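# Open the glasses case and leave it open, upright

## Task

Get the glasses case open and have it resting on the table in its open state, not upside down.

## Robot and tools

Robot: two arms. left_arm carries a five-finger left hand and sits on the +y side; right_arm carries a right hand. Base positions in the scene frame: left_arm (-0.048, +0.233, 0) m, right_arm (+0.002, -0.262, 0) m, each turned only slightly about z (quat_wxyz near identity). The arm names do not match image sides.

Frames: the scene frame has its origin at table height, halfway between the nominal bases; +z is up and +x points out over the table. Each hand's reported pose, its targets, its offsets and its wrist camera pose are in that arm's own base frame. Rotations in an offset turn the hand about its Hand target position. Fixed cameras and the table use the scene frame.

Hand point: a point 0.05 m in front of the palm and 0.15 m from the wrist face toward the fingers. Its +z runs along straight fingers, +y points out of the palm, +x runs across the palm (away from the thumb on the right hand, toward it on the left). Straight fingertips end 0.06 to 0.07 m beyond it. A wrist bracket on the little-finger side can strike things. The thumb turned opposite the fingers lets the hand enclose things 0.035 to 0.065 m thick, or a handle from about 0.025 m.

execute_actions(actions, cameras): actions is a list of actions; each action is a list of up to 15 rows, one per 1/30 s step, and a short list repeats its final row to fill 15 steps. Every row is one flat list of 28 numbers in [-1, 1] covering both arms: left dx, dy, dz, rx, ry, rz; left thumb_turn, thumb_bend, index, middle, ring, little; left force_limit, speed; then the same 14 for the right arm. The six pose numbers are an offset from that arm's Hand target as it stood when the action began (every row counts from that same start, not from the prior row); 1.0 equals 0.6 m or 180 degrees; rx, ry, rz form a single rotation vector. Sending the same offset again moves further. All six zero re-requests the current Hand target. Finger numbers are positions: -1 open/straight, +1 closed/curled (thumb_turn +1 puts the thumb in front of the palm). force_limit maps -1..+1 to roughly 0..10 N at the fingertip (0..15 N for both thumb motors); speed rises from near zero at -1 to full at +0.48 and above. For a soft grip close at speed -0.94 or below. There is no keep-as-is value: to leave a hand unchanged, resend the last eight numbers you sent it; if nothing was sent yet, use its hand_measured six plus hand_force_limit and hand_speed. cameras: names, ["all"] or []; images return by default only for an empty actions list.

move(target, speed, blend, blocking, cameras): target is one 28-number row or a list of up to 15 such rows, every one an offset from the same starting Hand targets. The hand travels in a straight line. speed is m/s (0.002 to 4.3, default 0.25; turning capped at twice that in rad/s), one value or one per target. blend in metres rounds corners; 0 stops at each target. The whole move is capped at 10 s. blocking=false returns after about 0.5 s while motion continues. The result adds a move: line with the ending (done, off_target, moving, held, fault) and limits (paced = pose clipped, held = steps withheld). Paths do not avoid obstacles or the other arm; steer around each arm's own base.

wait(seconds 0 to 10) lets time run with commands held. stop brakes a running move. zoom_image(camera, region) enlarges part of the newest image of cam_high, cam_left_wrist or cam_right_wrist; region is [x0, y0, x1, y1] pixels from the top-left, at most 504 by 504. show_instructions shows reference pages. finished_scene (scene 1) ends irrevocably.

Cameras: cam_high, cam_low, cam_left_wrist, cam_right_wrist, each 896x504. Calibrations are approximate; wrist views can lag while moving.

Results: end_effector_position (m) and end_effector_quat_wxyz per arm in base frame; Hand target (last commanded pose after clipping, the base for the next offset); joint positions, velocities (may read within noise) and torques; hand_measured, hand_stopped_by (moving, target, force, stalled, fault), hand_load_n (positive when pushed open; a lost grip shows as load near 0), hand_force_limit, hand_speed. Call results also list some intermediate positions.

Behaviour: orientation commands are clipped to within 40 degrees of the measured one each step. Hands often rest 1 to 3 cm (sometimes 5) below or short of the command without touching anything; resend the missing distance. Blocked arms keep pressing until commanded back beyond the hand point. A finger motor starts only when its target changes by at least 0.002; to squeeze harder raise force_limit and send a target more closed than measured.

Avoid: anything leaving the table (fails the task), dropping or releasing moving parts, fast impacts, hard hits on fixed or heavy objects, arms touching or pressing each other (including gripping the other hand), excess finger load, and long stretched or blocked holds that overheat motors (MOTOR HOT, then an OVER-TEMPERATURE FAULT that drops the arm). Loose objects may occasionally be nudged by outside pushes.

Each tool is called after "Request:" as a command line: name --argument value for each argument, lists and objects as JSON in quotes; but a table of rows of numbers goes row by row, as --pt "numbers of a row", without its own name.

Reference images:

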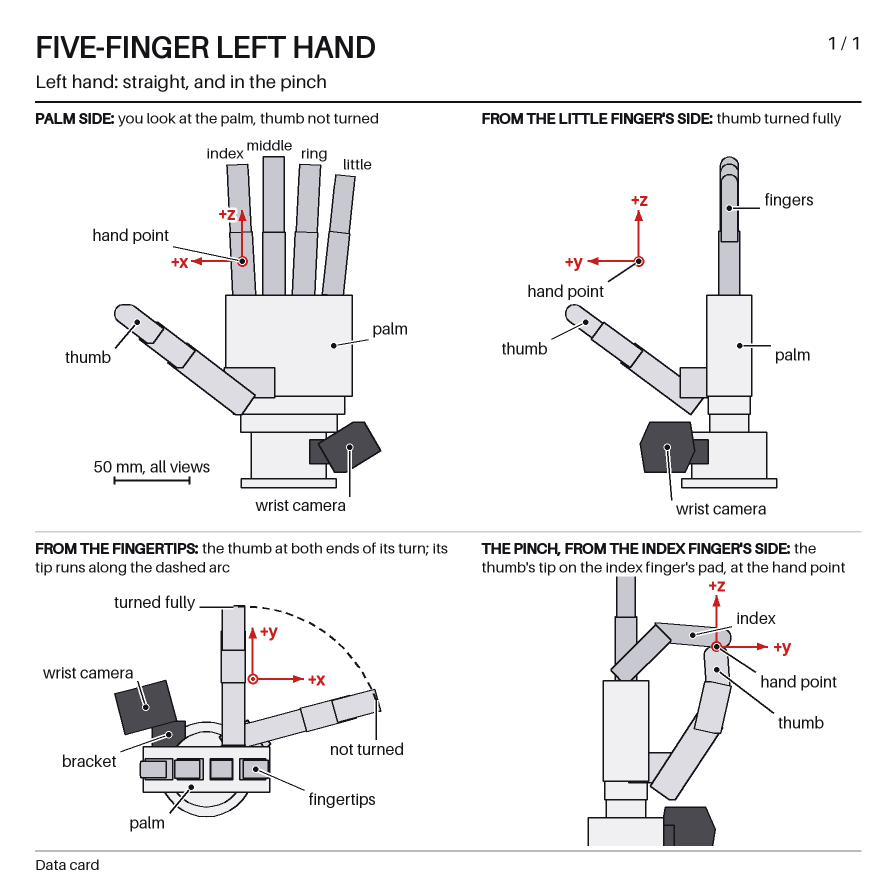

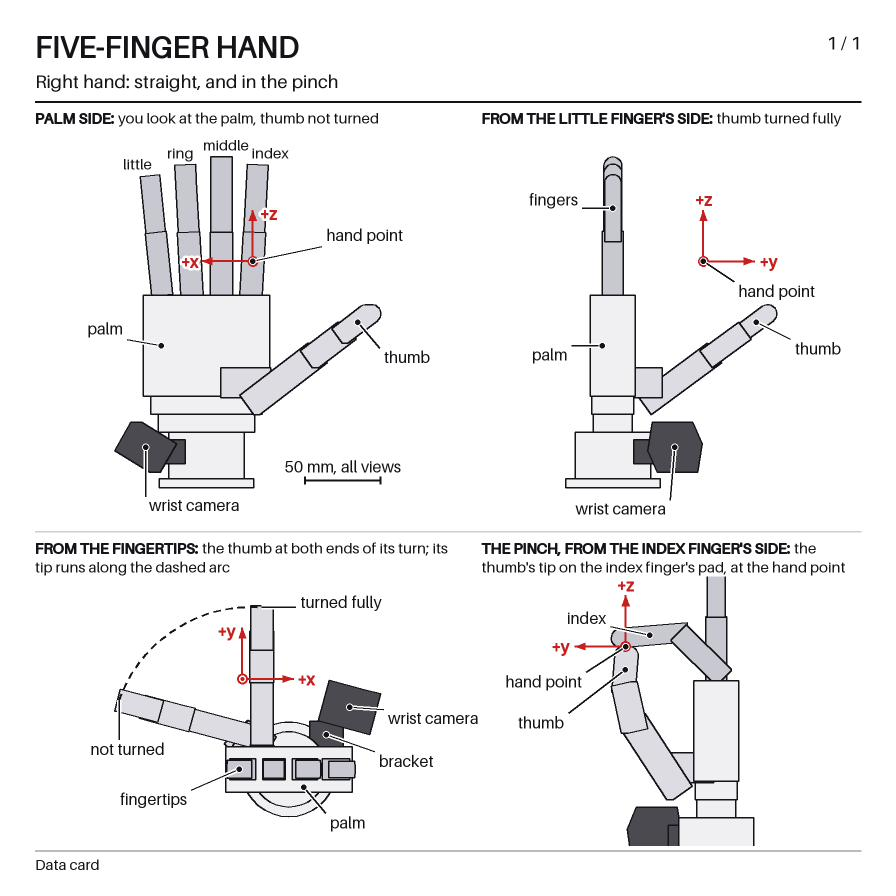

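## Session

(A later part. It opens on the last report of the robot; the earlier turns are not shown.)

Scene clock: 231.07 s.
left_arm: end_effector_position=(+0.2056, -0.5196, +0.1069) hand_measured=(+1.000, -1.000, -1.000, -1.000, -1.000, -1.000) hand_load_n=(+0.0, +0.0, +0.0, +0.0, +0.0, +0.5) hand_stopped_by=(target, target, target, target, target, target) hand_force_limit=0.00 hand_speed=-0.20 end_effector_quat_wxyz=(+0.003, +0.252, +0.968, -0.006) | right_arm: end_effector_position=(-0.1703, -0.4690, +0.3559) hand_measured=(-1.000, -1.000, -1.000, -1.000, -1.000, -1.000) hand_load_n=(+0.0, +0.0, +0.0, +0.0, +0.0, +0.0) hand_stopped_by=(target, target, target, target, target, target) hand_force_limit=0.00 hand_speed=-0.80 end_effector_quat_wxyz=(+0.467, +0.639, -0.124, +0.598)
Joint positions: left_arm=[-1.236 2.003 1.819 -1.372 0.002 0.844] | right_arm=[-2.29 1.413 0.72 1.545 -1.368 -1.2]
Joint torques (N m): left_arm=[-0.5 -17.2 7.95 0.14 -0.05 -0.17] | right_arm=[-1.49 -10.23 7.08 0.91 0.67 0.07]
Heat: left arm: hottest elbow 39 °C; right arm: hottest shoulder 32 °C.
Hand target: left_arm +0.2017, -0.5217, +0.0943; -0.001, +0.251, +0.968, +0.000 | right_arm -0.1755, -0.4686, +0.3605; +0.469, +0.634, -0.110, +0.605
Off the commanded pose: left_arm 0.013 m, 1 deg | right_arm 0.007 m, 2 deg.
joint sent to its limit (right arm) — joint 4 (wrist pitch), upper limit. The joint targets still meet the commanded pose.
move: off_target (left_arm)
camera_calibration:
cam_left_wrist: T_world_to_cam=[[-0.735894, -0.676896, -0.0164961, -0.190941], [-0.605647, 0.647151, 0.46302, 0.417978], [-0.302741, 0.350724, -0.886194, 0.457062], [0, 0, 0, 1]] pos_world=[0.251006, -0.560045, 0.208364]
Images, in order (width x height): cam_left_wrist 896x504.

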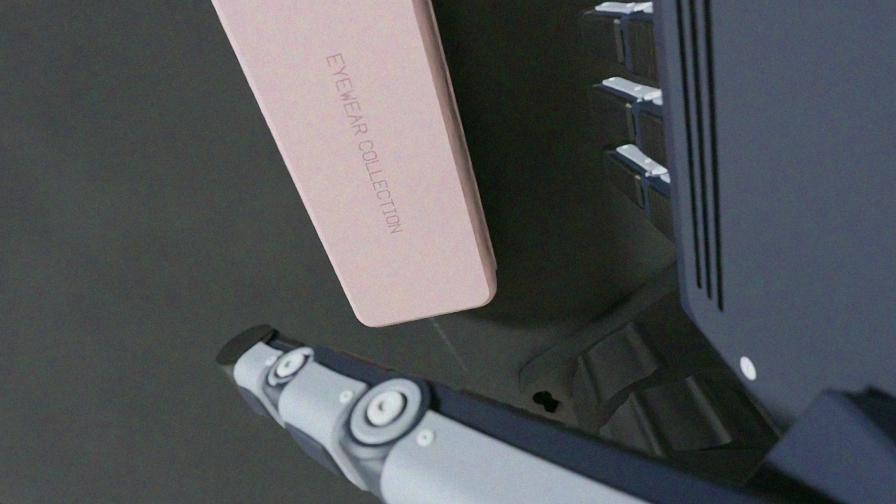

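Request:
move --target '[0, 0, -0.055, 0, 0, 0, 1, -1, -1, -1, -1, -1, 0, -0.2, 0, 0, 0, 0, 0, 0, -1, -1, -1, -1, -1, -1, 0, -0.8]' --speed 0.15 --cameras '["cam_left_wrist", "cam_low"]'

Scene clock: 238.13 s.
left_arm: end_effector_position=(+0.2072, -0.5242, +0.0878) hand_measured=(+1.000, -1.000, -1.000, -1.000, -1.000, -1.000) hand_load_n=(+0.0, -0.5, +0.0, +0.0, +0.0, +0.0) hand_stopped_by=(target, target, target, target, target, target) hand_force_limit=0.00 hand_speed=-0.20 end_effector_quat_wxyz=(+0.010, +0.252, +0.968, -0.017) | right_arm: end_effector_position=(-0.1703, -0.4690, +0.3559) hand_measured=(-1.000, -1.000, -1.000, -1.000, -1.000, -1.000) hand_load_n=(+0.0, +0.0, +0.0, +0.0, +0.0, +0.0) hand_stopped_by=(target, target, target, target, target, target) hand_force_limit=0.00 hand_speed=-0.80 end_effector_quat_wxyz=(+0.467, +0.639, -0.124, +0.598)
Joint positions: left_arm=[-1.236 2.007 1.779 -1.302 0.002 0.843] | right_arm=[-2.29 1.413 0.72 1.545 -1.368 -1.2]
Joint torques (N m): left_arm=[-0.56 -16.09 6.94 0.36 -0.06 -0.17] | right_arm=[-1.03 -10.05 6.98 0.72 0.64 0.07]
Heat: left arm: hottest elbow 39 °C; right arm: hottest shoulder 32 °C.
Hand target: left_arm +0.2017, -0.5219, +0.0615; +0.000, +0.251, +0.968, +0.000 | right_arm -0.1755, -0.4686, +0.3605; +0.469, +0.634, -0.110, +0.605
Off the commanded pose: left_arm 0.027 m, 2 deg | right_arm 0.007 m, 2 deg.
joint sent to its limit (right arm) — joint 4 (wrist pitch), upper limit. The joint targets still meet the commanded pose.
move: off_target (left_arm)
camera_calibration:
cam_left_wrist: T_world_to_cam=[[-0.735566, -0.677423, -0.00638886, -0.194437], [-0.60968, 0.657837, 0.4422, 0.438975], [-0.295354, 0.329163, -0.896894, 0.430285], [0, 0, 0, 1]] pos_world=[0.251699, -0.562124, 0.190563]
Images, in order (width x height): cam_low 896x504, cam_left_wrist 896x504.

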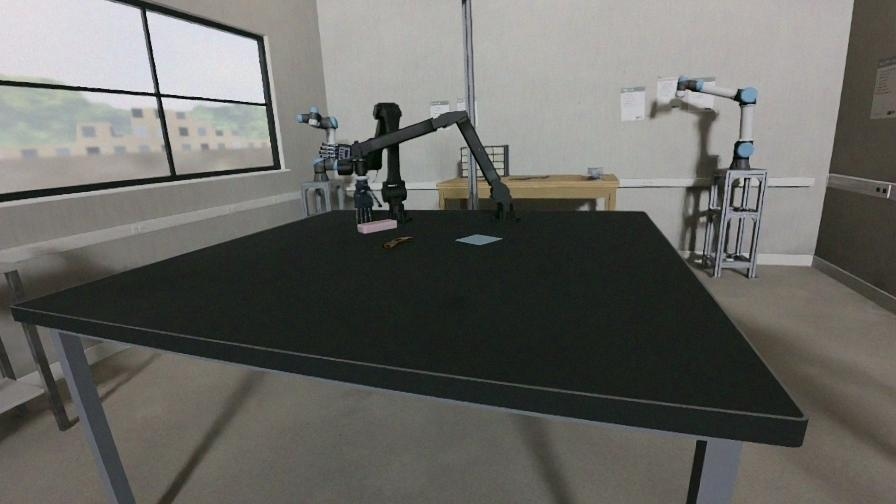

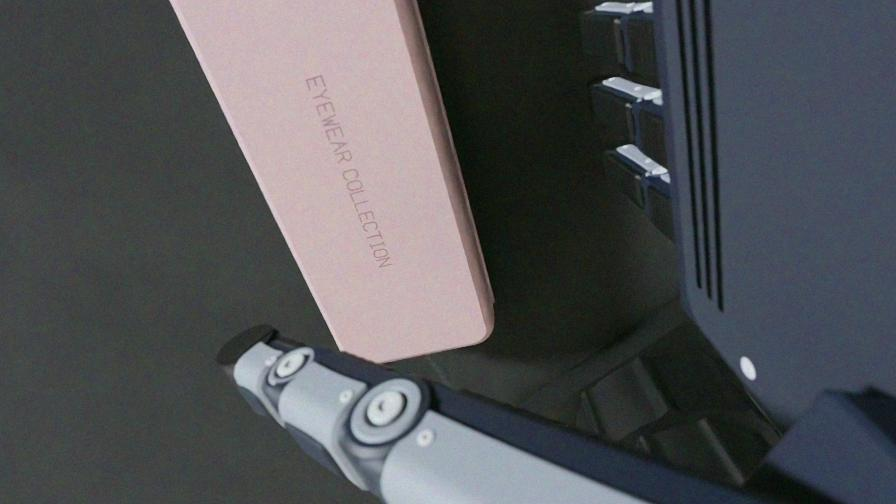

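Request:
zoom_image --camera "cam_left_wrist" --region '[396, 0, 700, 300]'

Request:
zoom_image --camera "cam_low" --region '[340, 170, 420, 250]'

Scaled by 1.658.

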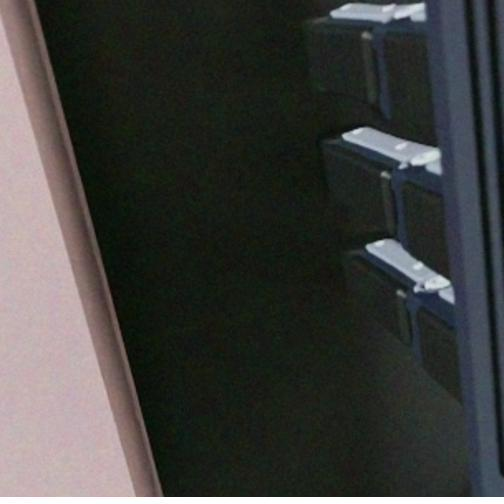

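Scaled by 6.300.

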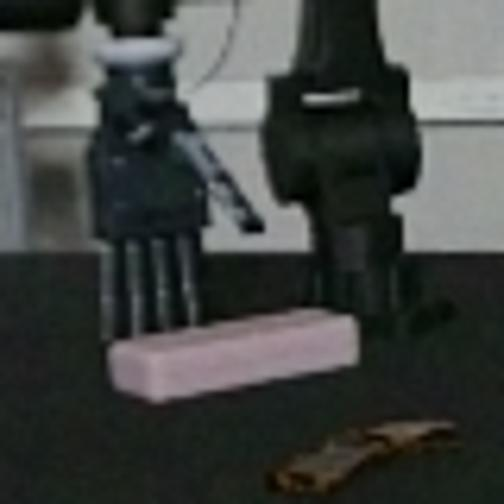

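Request:
move --pt "0.0153 0.0697 0.03 0 0 0 1 -1 -1 -1 -1 -1 0 -0.2 0 0 0 0 0 0 -1 -1 -1 -1 -1 -1 0 -0.8" --pt "0.188 0.335 0.03 0 0 0 1 -1 -1 -1 -1 -1 0 -0.2 0 0 0 0 0 0 -1 -1 -1 -1 -1 -1 0 -0.8" --speed '[0.15, 0.12]' --cameras '["cam_left_wrist", "cam_low", "cam_high"]'

Scene clock: 261.07 s.
left_arm: end_effector_position=(+0.3088, -0.3294, +0.0850) hand_measured=(+1.000, -1.000, -1.000, -1.000, -1.000, -1.000) hand_load_n=(+0.0, +0.0, +0.0, +0.0, +0.0, +0.0) hand_stopped_by=(target, target, target, target, target, target) hand_force_limit=0.00 hand_speed=-0.20 end_effector_quat_wxyz=(+0.000, +0.253, +0.967, -0.005) | right_arm: end_effector_position=(-0.1703, -0.4690, +0.3559) hand_measured=(-1.000, -1.000, -1.000, -1.000, -1.000, -1.000) hand_load_n=(+0.0, +0.0, +0.0, +0.0, +0.0, +0.0) hand_stopped_by=(target, target, target, target, target, target) hand_force_limit=0.00 hand_speed=-0.80 end_effector_quat_wxyz=(+0.467, +0.639, -0.124, +0.598)
Joint positions: left_arm=[-0.91 1.718 1.339 -1.185 0.008 1.173] | right_arm=[-2.29 1.413 0.72 1.545 -1.368 -1.2]
Joint torques (N m): left_arm=[1.55 -14.15 6.82 0.13 -0.32 0] | right_arm=[-1.14 -10.23 6.8 0.87 0.65 0.05]
Heat: left arm: hottest elbow 38 °C; right arm: hottest shoulder 32 °C.
Hand target: left_arm +0.3144, -0.3208, +0.0794; -0.001, +0.251, +0.968, +0.000 | right_arm -0.1755, -0.4686, +0.3605; +0.469, +0.634, -0.110, +0.605
Off the commanded pose: left_arm 0.012 m, 1 deg | right_arm 0.007 m, 2 deg.
joint sent to its limit (right arm) — joint 4 (wrist pitch), upper limit. The joint targets still meet the commanded pose.
move: off_target (left_arm)
camera_calibration:
cam_left_wrist: T_world_to_cam=[[-0.738084, -0.674531, -0.0154702, 0.014866], [-0.601273, 0.647176, 0.468652, 0.365638], [-0.306108, 0.355206, -0.883248, 0.404403], [0, 0, 0, 1]] pos_world=[0.354612, -0.370251, 0.186061]
Images, in order (width x height): cam_high 896x504, cam_low 896x504, cam_left_wrist 896x504.

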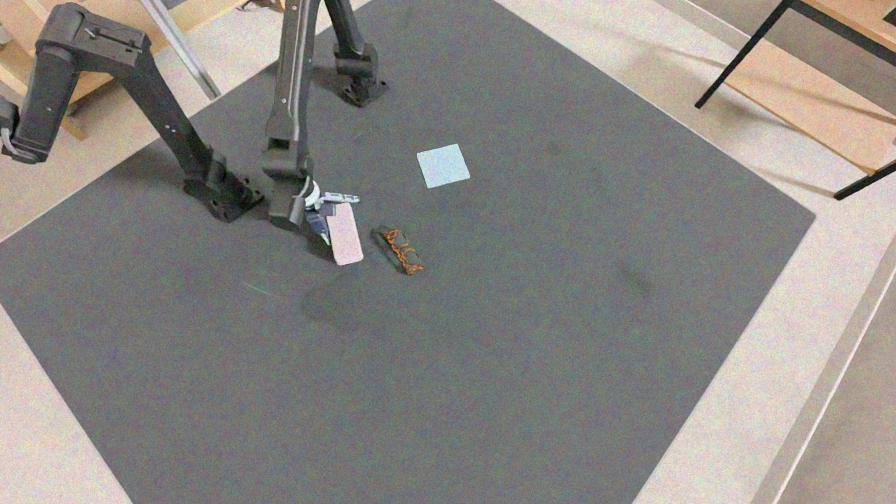

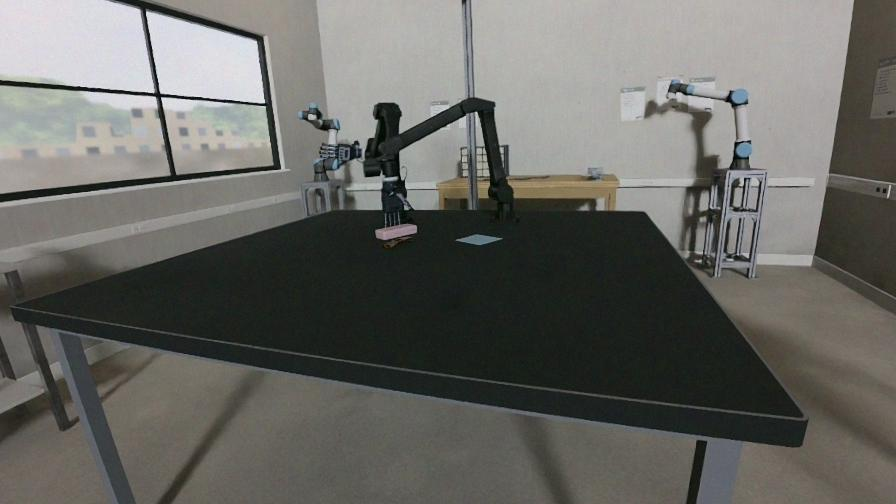

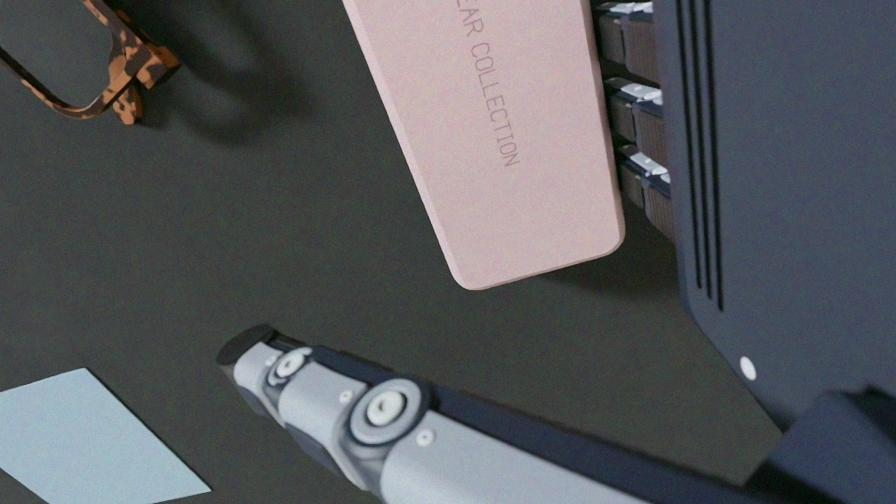

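Request:
zoom_image --camera "cam_high" --region '[280, 170, 440, 290]'

Request:
zoom_image --camera "cam_low" --region '[360, 190, 440, 260]'

Request:
zoom_image --camera "cam_left_wrist" --region '[340, 0, 700, 300]'

Scaled by 3.150.

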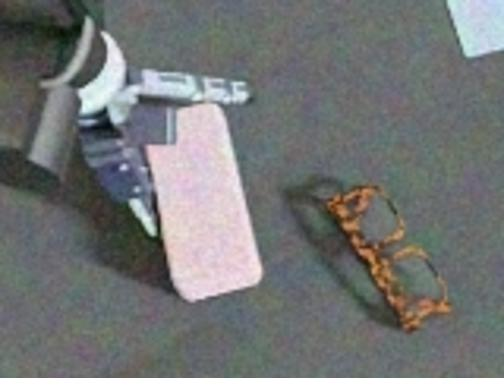

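Scaled by 6.300.

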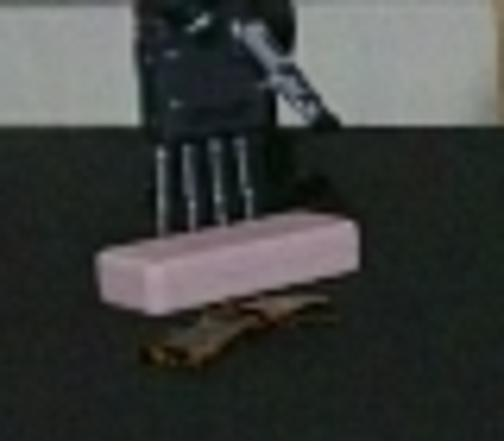

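Scaled by 1.400.

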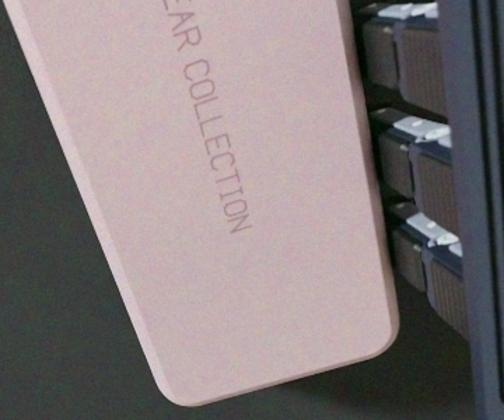

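Request:
move --pt "-0.01 -0.018 0.22 0 0 0 1 -1 -1 -1 -1 -1 0 -0.2 0 0 0 0 0 0 -1 -1 -1 -1 -1 -1 0 -0.8" --pt "0.23 0.065 0.12 -0.291 0.162 0 1 -1 -1 -1 -1 -1 0 -0.2 0 0 0 0 0 0 -1 -1 -1 -1 -1 -1 0 -0.8" --speed '[0.2, 0.3]' --blend '[0.04, 0]' --cameras '["cam_left_wrist", "cam_low", "cam_high"]'

Scene clock: 318.03 s.
left_arm: end_effector_position=(+0.4390, -0.2804, +0.1500) hand_measured=(+1.000, -1.000, -1.000, -1.000, -1.000, -1.000) hand_load_n=(+0.0, +0.0, +0.0, +0.0, +0.0, +0.0) hand_stopped_by=(target, target, target, target, target, target) hand_force_limit=0.00 hand_speed=-0.20 end_effector_quat_wxyz=(-0.133, +0.214, +0.839, -0.482) | right_arm: end_effector_position=(-0.1703, -0.4690, +0.3559) hand_measured=(-1.000, -1.000, -1.000, -1.000, -1.000, -1.000) hand_load_n=(+0.0, +0.0, +0.0, +0.0, +0.0, +0.0) hand_stopped_by=(target, target, target, target, target, target) hand_force_limit=0.00 hand_speed=-0.80 end_effector_quat_wxyz=(+0.467, +0.639, -0.124, +0.598)
Joint positions: left_arm=[-0.317 1.928 1.681 -1.66 1.013 1.94] | right_arm=[-2.29 1.413 0.72 1.545 -1.368 -1.2]
Joint torques (N m): left_arm=[0.56 -15.38 10.73 -1.21 0.96 0.02] | right_arm=[-1.26 -9.82 6.97 0.69 0.68 0.06]
Heat: left arm: hottest elbow 37 °C; right arm: hottest shoulder 31 °C.
Hand target: left_arm +0.4524, -0.2819, +0.1514; -0.126, +0.218, +0.838, -0.484 | right_arm -0.1755, -0.4686, +0.3605; +0.469, +0.634, -0.110, +0.605
Off the commanded pose: left_arm 0.014 m, 1 deg | right_arm 0.007 m, 2 deg.
joint sent to its limit (right arm) — joint 4 (wrist pitch), upper limit. The joint targets still meet the commanded pose.
move: off_target (left_arm)
camera_calibration:
cam_left_wrist: T_world_to_cam=[[-0.502134, -0.287075, 0.815751, 0.0252826], [-0.468321, 0.88327, 0.0225619, 0.456586], [-0.727005, -0.370704, -0.577963, 0.419758], [0, 0, 0, 1]] pos_world=[0.531691, -0.240425, 0.211679]
Images, in order (width x height): cam_high 896x504, cam_low 896x504, cam_left_wrist 896x504.

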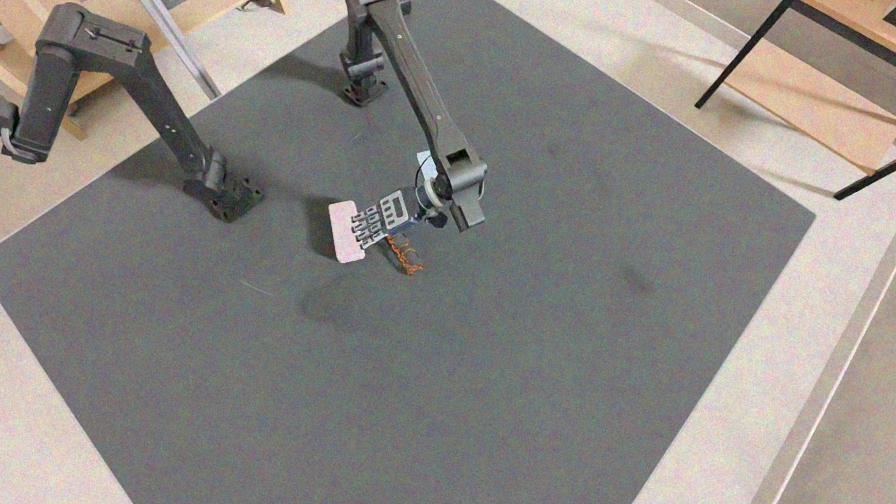

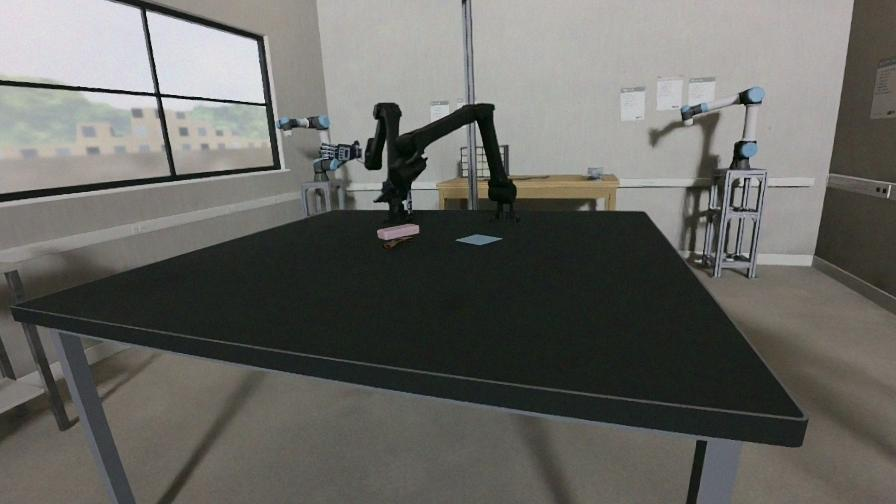

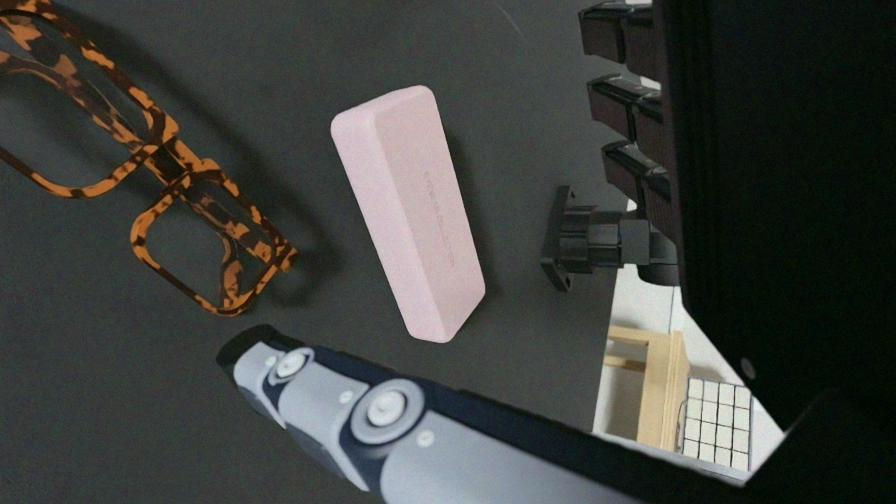

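Request:
zoom_image --camera "cam_left_wrist" --region '[320, 75, 500, 215]'

Request:
zoom_image --camera "cam_left_wrist" --region '[340, 200, 500, 350]'

Scaled by 2.800.

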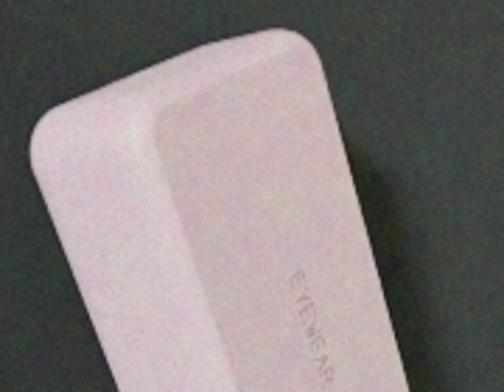

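Scaled by 3.150.

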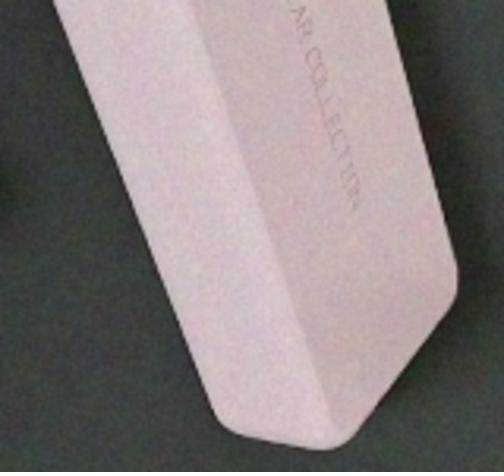

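Request:
move --target '[-0.198, -0.134, -0.0857, 0.1214, -0.0675, 0, 1, -1, -1, -1, -1, -1, 0, -0.2, 0, 0, 0, 0, 0, 0, -1, -1, -1, -1, -1, -1, 0, -0.8]' --speed 0.2 --cameras '["cam_left_wrist", "cam_low", "cam_high"]'

Scene clock: 373.53 s.
left_arm: end_effector_position=(+0.3364, -0.3610, +0.1014) hand_measured=(+1.000, -1.000, -1.000, -1.000, -1.000, -1.000) hand_load_n=(+0.0, +0.0, +0.0, -0.5, +0.0, +0.0) hand_stopped_by=(target, target, target, target, target, target) hand_force_limit=0.00 hand_speed=-0.20 end_effector_quat_wxyz=(-0.077, +0.241, +0.923, -0.291) | right_arm: end_effector_position=(-0.1703, -0.4690, +0.3559) hand_measured=(-1.000, -1.000, -1.000, -1.000, -1.000, -1.000) hand_load_n=(+0.0, +0.0, +0.0, +0.0, +0.0, +0.0) hand_stopped_by=(target, target, target, target, target, target) hand_force_limit=0.00 hand_speed=-0.80 end_effector_quat_wxyz=(+0.467, +0.639, -0.124, +0.598)
Joint positions: left_arm=[-0.684 1.706 1.363 -1.109 0.602 1.36] | right_arm=[-2.29 1.413 0.72 1.545 -1.368 -1.2]
Joint torques (N m): left_arm=[-0.44 -14.86 7.46 0.4 0.52 -0.2] | right_arm=[-1.26 -9.99 7.1 0.76 0.7 0.12]
Heat: left arm: hottest elbow 39 °C; right arm: hottest shoulder 31 °C.
Hand target: left_arm +0.3336, -0.3621, +0.1000; -0.076, +0.240, +0.923, -0.291 | right_arm -0.1755, -0.4686, +0.3605; +0.469, +0.634, -0.110, +0.605
Off the commanded pose: left_arm 0.003 m, 0 deg | right_arm 0.007 m, 2 deg.
joint sent to its limit (right arm) — joint 4 (wrist pitch), upper limit. The joint targets still meet the commanded pose.
move: done
camera_calibration:
cam_left_wrist: T_world_to_cam=[[-0.658891, -0.537333, 0.526436, -0.0178991], [-0.493398, 0.836964, 0.236748, 0.450755], [-0.567821, -0.103752, -0.816588, 0.354125], [0, 0, 0, 1]] pos_world=[0.411687, -0.350142, 0.191881]
Images, in order (width x height): cam_high 896x504, cam_low 896x504, cam_left_wrist 896x504.

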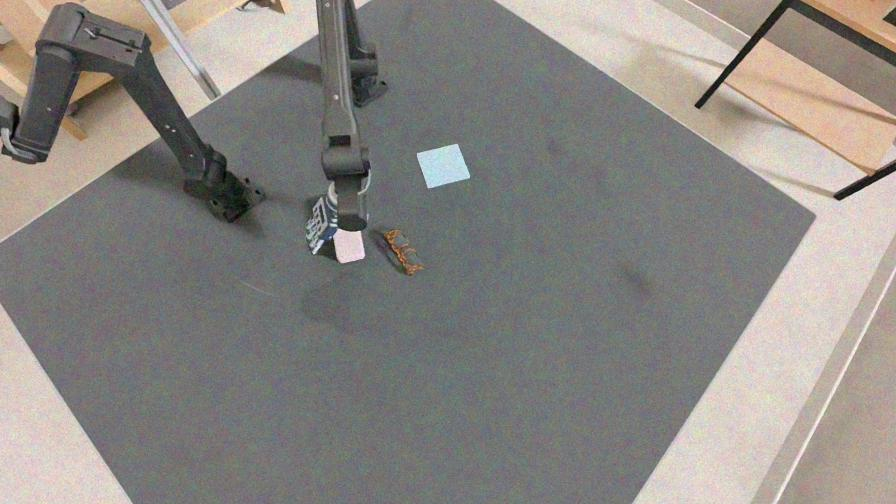

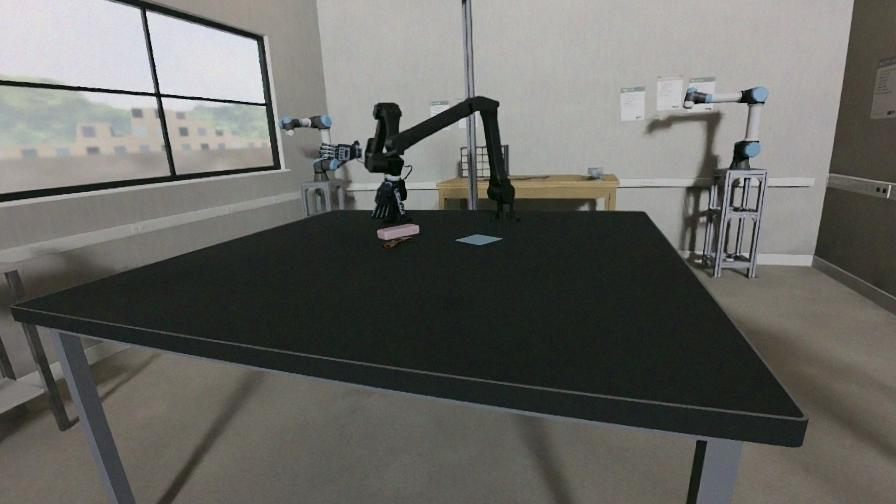

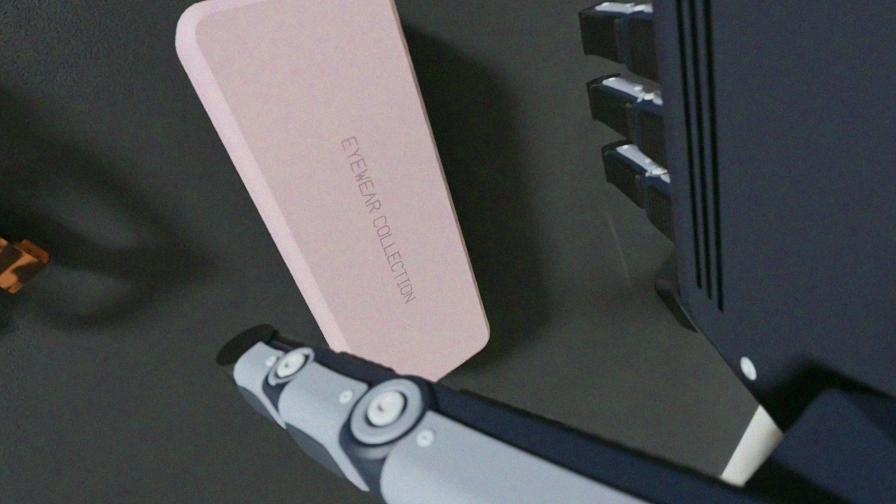

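Request:
zoom_image --camera "cam_high" --region '[280, 170, 440, 290]'

Request:
zoom_image --camera "cam_low" --region '[360, 190, 440, 260]'

Scaled by 3.150.

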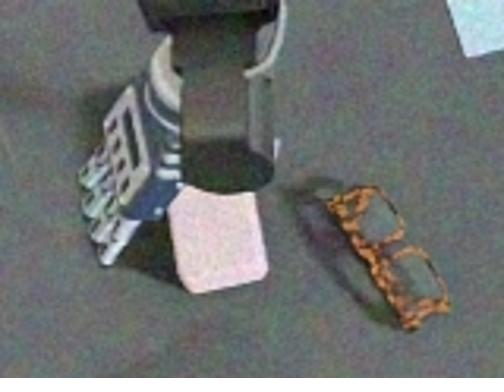

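Scaled by 6.300.

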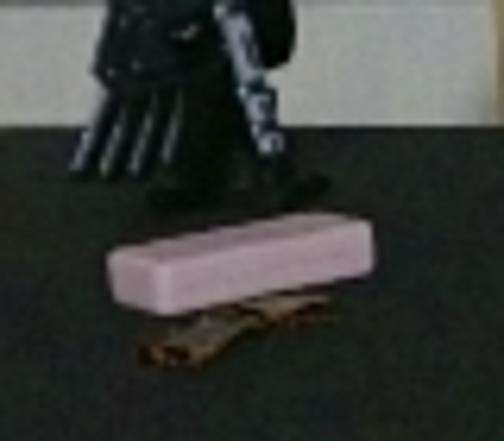

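Request:
move --target '[0.0107, 0.0118, -0.0417, -0.0231, 0.0155, -0.0267, 1, -1, -0.6, -0.6, -0.6, -0.6, 0, -0.2, 0, 0, 0, 0, 0, 0, -1, -1, -1, -1, -1, -1, 0, -0.8]' --speed 0.1 --cameras '["cam_left_wrist", "cam_low"]'

Request:
zoom_image --camera "cam_low" --region '[360, 180, 440, 250]'

Scene clock: 416.90 s.
left_arm: end_effector_position=(+0.3392, -0.3619, +0.0856) hand_measured=(+1.000, -1.000, -0.600, -0.600, -0.600, -0.600) hand_load_n=(+0.0, +0.0, +0.0, +0.0, +0.0, +0.0) hand_stopped_by=(target, target, target, target, target, target) hand_force_limit=0.00 hand_speed=-0.20 end_effector_quat_wxyz=(-0.091, +0.280, +0.897, -0.330) | right_arm: end_effector_position=(-0.1703, -0.4690, +0.3559) hand_measured=(-1.000, -1.000, -1.000, -1.000, -1.000, -1.000) hand_load_n=(+0.0, +0.0, +0.0, +0.0, +0.0, +0.0) hand_stopped_by=(target, target, target, target, target, target) hand_force_limit=0.00 hand_speed=-0.80 end_effector_quat_wxyz=(+0.467, +0.639, -0.124, +0.598)
Joint positions: left_arm=[-0.655 1.741 1.352 -1.112 0.695 1.496] | right_arm=[-2.29 1.413 0.72 1.545 -1.368 -1.2]
Joint torques (N m): left_arm=[1.14 -13.22 7.5 -0.46 0.78 0] | right_arm=[-0.79 -10.05 6.98 0.73 0.68 0.09]
Heat: left arm: hottest elbow 38 °C; right arm: hottest shoulder 31 °C.
Hand target: left_arm +0.3401, -0.3551, +0.0749; -0.102, +0.274, +0.899, -0.326 | right_arm -0.1755, -0.4686, +0.3605; +0.469, +0.634, -0.110, +0.605
Off the commanded pose: left_arm 0.013 m, 2 deg | right_arm 0.007 m, 2 deg.
joint sent to its limit (right arm) — joint 4 (wrist pitch), upper limit. The joint targets still meet the commanded pose.
move: off_target (left_arm)
camera_calibration:
cam_left_wrist: T_world_to_cam=[[-0.687007, -0.43114, 0.584928, 0.0346923], [-0.412604, 0.894062, 0.174387, 0.455278], [-0.598147, -0.121538, -0.792117, 0.344504], [0, 0, 0, 1]] pos_world=[0.417747, -0.350219, 0.1732]
Images, in order (width x height): cam_low 896x504, cam_left_wrist 896x504.

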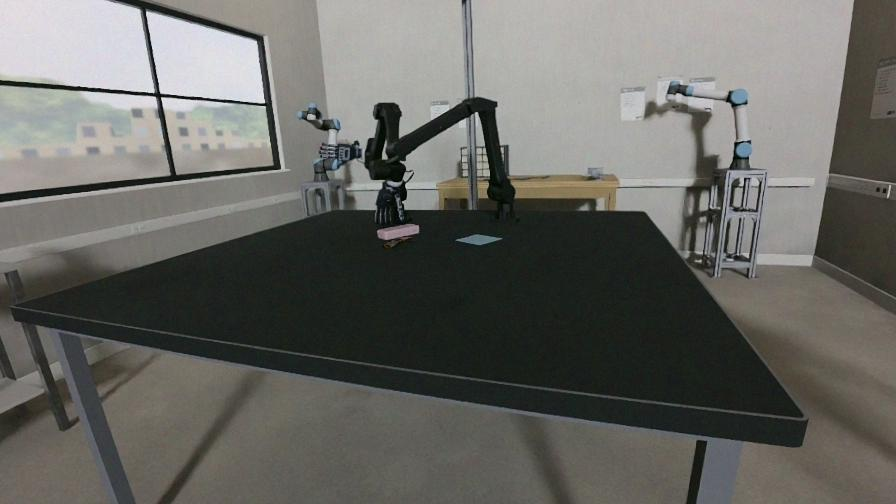

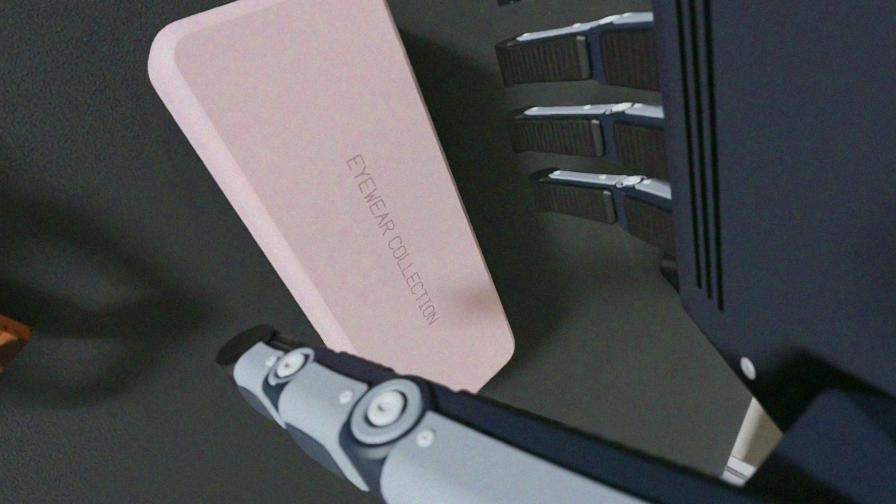

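Scaled by 6.300.

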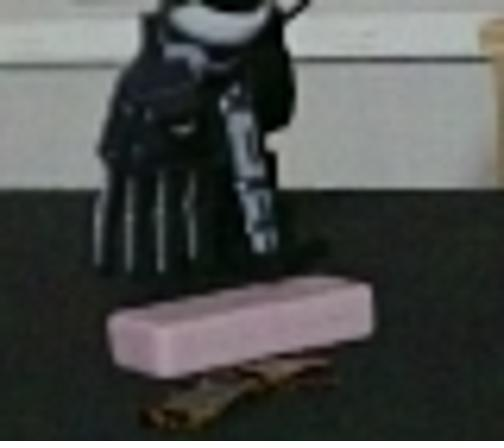

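Request:
move --target '[-0.001, -0.004, -0.058, 0, 0, 0, 1, -1, -0.6, -0.6, -0.6, -0.6, 0, -0.2, 0, 0, 0, 0, 0, 0, -1, -1, -1, -1, -1, -1, 0, -0.8]' --speed 0.07 --cameras '["cam_left_wrist", "cam_low"]'

Request:
zoom_image --camera "cam_low" --region '[360, 180, 440, 250]'

Scene clock: 432.83 s.
left_arm: end_effector_position=(+0.3375, -0.3607, +0.0507) hand_measured=(+1.000, -1.000, -0.600, -0.600, -0.600, -0.600) hand_load_n=(+0.0, +0.0, +0.0, +0.0, +0.0, +0.0) hand_stopped_by=(target, target, target, target, target, target) hand_force_limit=0.00 hand_speed=-0.20 end_effector_quat_wxyz=(-0.097, +0.278, +0.898, -0.328) | right_arm: end_effector_position=(-0.1703, -0.4690, +0.3559) hand_measured=(-1.000, -1.000, -1.000, -1.000, -1.000, -1.000) hand_load_n=(+0.0, +0.0, +0.0, +0.0, +0.0, +0.0) hand_stopped_by=(target, target, target, target, target, target) hand_force_limit=0.00 hand_speed=-0.80 end_effector_quat_wxyz=(+0.467, +0.639, -0.124, +0.598)
Joint positions: left_arm=[-0.655 1.783 1.31 -1.043 0.696 1.497] | right_arm=[-2.29 1.413 0.72 1.545 -1.368 -1.2]
Joint torques (N m): left_arm=[0.73 -13.51 7.08 0.25 0.75 -0.07] | right_arm=[-1.2 -10.75 7.09 0.98 0.69 0.08]
Heat: left arm: hottest elbow 38 °C; right arm: hottest elbow 31 °C.
Hand target: left_arm +0.3395, -0.3576, +0.0402; -0.102, +0.274, +0.899, -0.326 | right_arm -0.1755, -0.4686, +0.3605; +0.469, +0.634, -0.110, +0.605
Off the commanded pose: left_arm 0.011 m, 1 deg | right_arm 0.007 m, 2 deg.
joint sent to its limit (right arm) — joint 4 (wrist pitch), upper limit. The joint targets still meet the commanded pose.
move: off_target (left_arm)
camera_calibration:
cam_left_wrist: T_world_to_cam=[[-0.680381, -0.435725, 0.589258, 0.0502938], [-0.409994, 0.892764, 0.186755, 0.457511], [-0.607443, -0.114527, -0.786064, 0.321437], [0, 0, 0, 1]] pos_world=[0.41705, -0.349721, 0.137592]
Images, in order (width x height): cam_low 896x504, cam_left_wrist 896x504.

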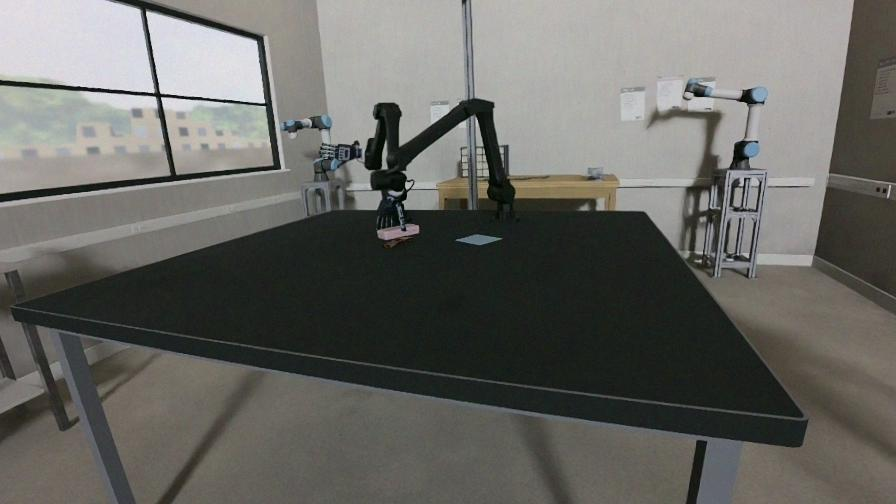

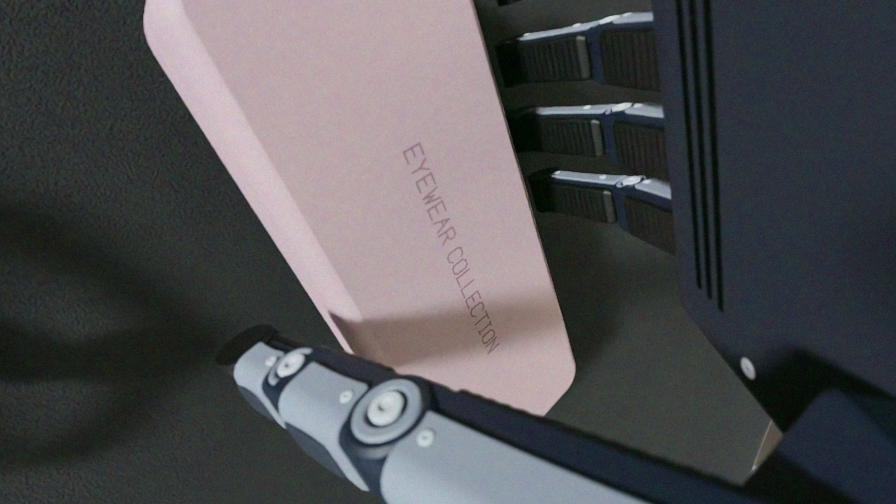

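Scaled by 6.300.

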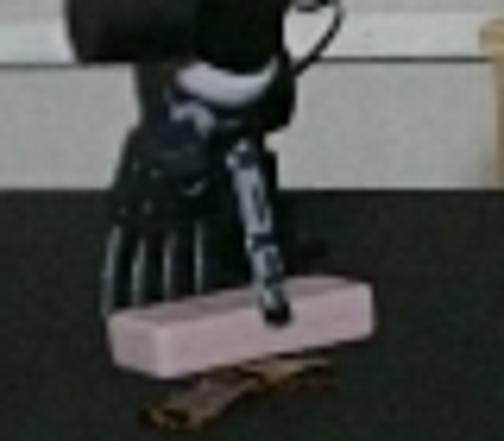

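Request:
move --target '[0.001, -0.001, -0.018, 0, 0, 0, 1, -1, -0.6, -0.6, -0.6, -0.6, 0, -0.2, 0, 0, 0, 0, 0, 0, -1, -1, -1, -1, -1, -1, 0, -0.8]' --speed 0.05 --cameras '["cam_left_wrist"]'

Scene clock: 436.93 s.
left_arm: end_effector_position=(+0.3400, -0.3631, +0.0472) hand_measured=(+1.000, -1.000, -0.600, -0.600, -0.600, -0.600) hand_load_n=(+0.0, +0.0, +0.0, -0.5, +0.0, +0.0) hand_stopped_by=(target, target, target, target, target, target) hand_force_limit=0.00 hand_speed=-0.20 end_effector_quat_wxyz=(-0.092, +0.280, +0.897, -0.331) | right_arm: end_effector_position=(-0.1703, -0.4690, +0.3559) hand_measured=(-1.000, -1.000, -1.000, -1.000, -1.000, -1.000) hand_load_n=(+0.0, +0.0, +0.0, +0.0, +0.0, +0.0) hand_stopped_by=(target, target, target, target, target, target) hand_force_limit=0.00 hand_speed=-0.80 end_effector_quat_wxyz=(+0.467, +0.639, -0.124, +0.598)
Joint positions: left_arm=[-0.655 1.788 1.307 -1.022 0.698 1.497] | right_arm=[-2.29 1.413 0.72 1.545 -1.368 -1.2]
Joint torques (N m): left_arm=[0.79 -12.81 6.61 0.46 0.66 -0.07] | right_arm=[-1.61 -10.23 7.12 0.79 0.63 0.07]
Heat: left arm: hottest elbow 37 °C; right arm: hottest elbow 31 °C.
Hand target: left_arm +0.3401, -0.3582, +0.0295; -0.102, +0.274, +0.899, -0.326 | right_arm -0.1755, -0.4686, +0.3605; +0.469, +0.634, -0.110, +0.605
Off the commanded pose: left_arm 0.018 m, 1 deg | right_arm 0.007 m, 2 deg.
joint sent to its limit (right arm) — joint 4 (wrist pitch), upper limit. The joint targets still meet the commanded pose.
move: off_target (left_arm)
camera_calibration:
cam_left_wrist: T_world_to_cam=[[-0.685554, -0.430089, 0.587401, 0.0570413], [-0.411419, 0.894528, 0.174798, 0.463078], [-0.600625, -0.121835, -0.790194, 0.315046], [0, 0, 0, 1]] pos_world=[0.418848, -0.35132, 0.134496]
Images, in order (width x height): cam_left_wrist 896x504.

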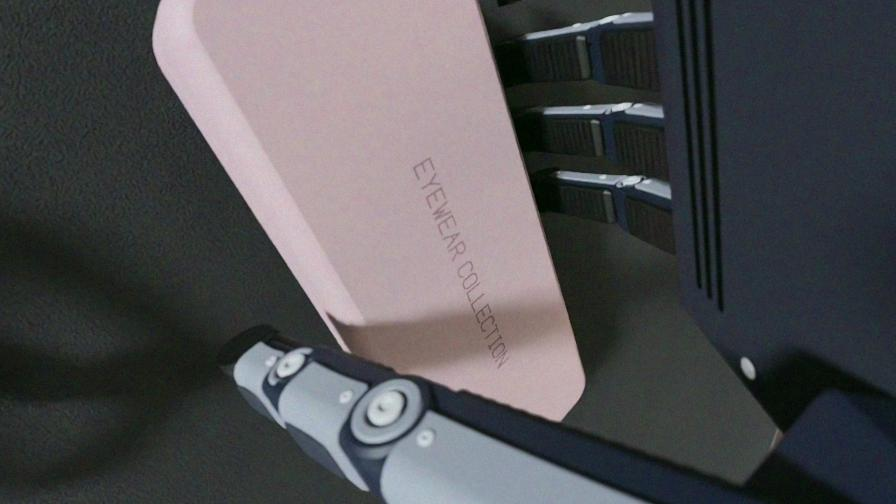

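Request:
move --target '[0.0, 0.0, 0.017, -0.0231, 0.0155, 0, 1, -1, -0.6, -0.6, -0.6, -0.6, 0, -0.2, 0, 0, 0, 0, 0, 0, -1, -1, -1, -1, -1, -1, 0, -0.8]' --speed 0.05 --cameras '["cam_left_wrist"]'

Scene clock: 445.47 s.
left_arm: end_effector_position=(+0.3392, -0.3663, +0.0519) hand_measured=(+1.000, -1.000, -0.600, -0.600, -0.600, -0.600) hand_load_n=(+0.0, +0.0, +0.0, +0.0, +0.0, +0.0) hand_stopped_by=(target, target, target, target, target, target) hand_force_limit=0.00 hand_speed=-0.20 end_effector_quat_wxyz=(-0.102, +0.278, +0.881, -0.369) | right_arm: end_effector_position=(-0.1703, -0.4690, +0.3559) hand_measured=(-1.000, -1.000, -1.000, -1.000, -1.000, -1.000) hand_load_n=(+0.0, +0.0, +0.0, +0.0, +0.0, +0.0) hand_stopped_by=(target, target, target, target, target, target) hand_force_limit=0.00 hand_speed=-0.80 end_effector_quat_wxyz=(+0.467, +0.639, -0.124, +0.598)
Joint positions: left_arm=[-0.631 1.793 1.307 -1.029 0.784 1.528] | right_arm=[-2.29 1.413 0.72 1.545 -1.368 -1.2]
Joint torques (N m): left_arm=[1.38 -13.22 7.1 -0.49 0.87 -0.02] | right_arm=[-0.38 -9.88 6.91 0.69 0.69 0.07]
Heat: left arm: hottest elbow 37 °C; right arm: hottest elbow 31 °C.
Hand target: left_arm +0.3402, -0.3582, +0.0396; -0.114, +0.269, +0.884, -0.365 | right_arm -0.1755, -0.4686, +0.3605; +0.469, +0.634, -0.110, +0.605
Off the commanded pose: left_arm 0.015 m, 2 deg | right_arm 0.007 m, 2 deg.
joint sent to its limit (right arm) — joint 4 (wrist pitch), upper limit. The joint targets still meet the commanded pose.
move: off_target (left_arm)
camera_calibration:
cam_left_wrist: T_world_to_cam=[[-0.660913, -0.382155, 0.645873, 0.0584804], [-0.400815, 0.907353, 0.126721, 0.468384], [-0.634462, -0.175124, -0.752855, 0.307934], [0, 0, 0, 1]] pos_world=[0.421758, -0.348714, 0.134704]
Images, in order (width x height): cam_left_wrist 896x504.

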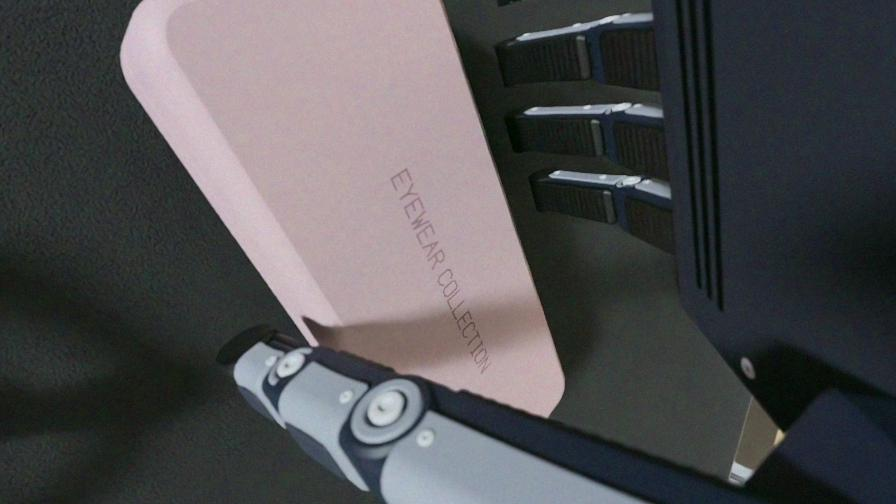

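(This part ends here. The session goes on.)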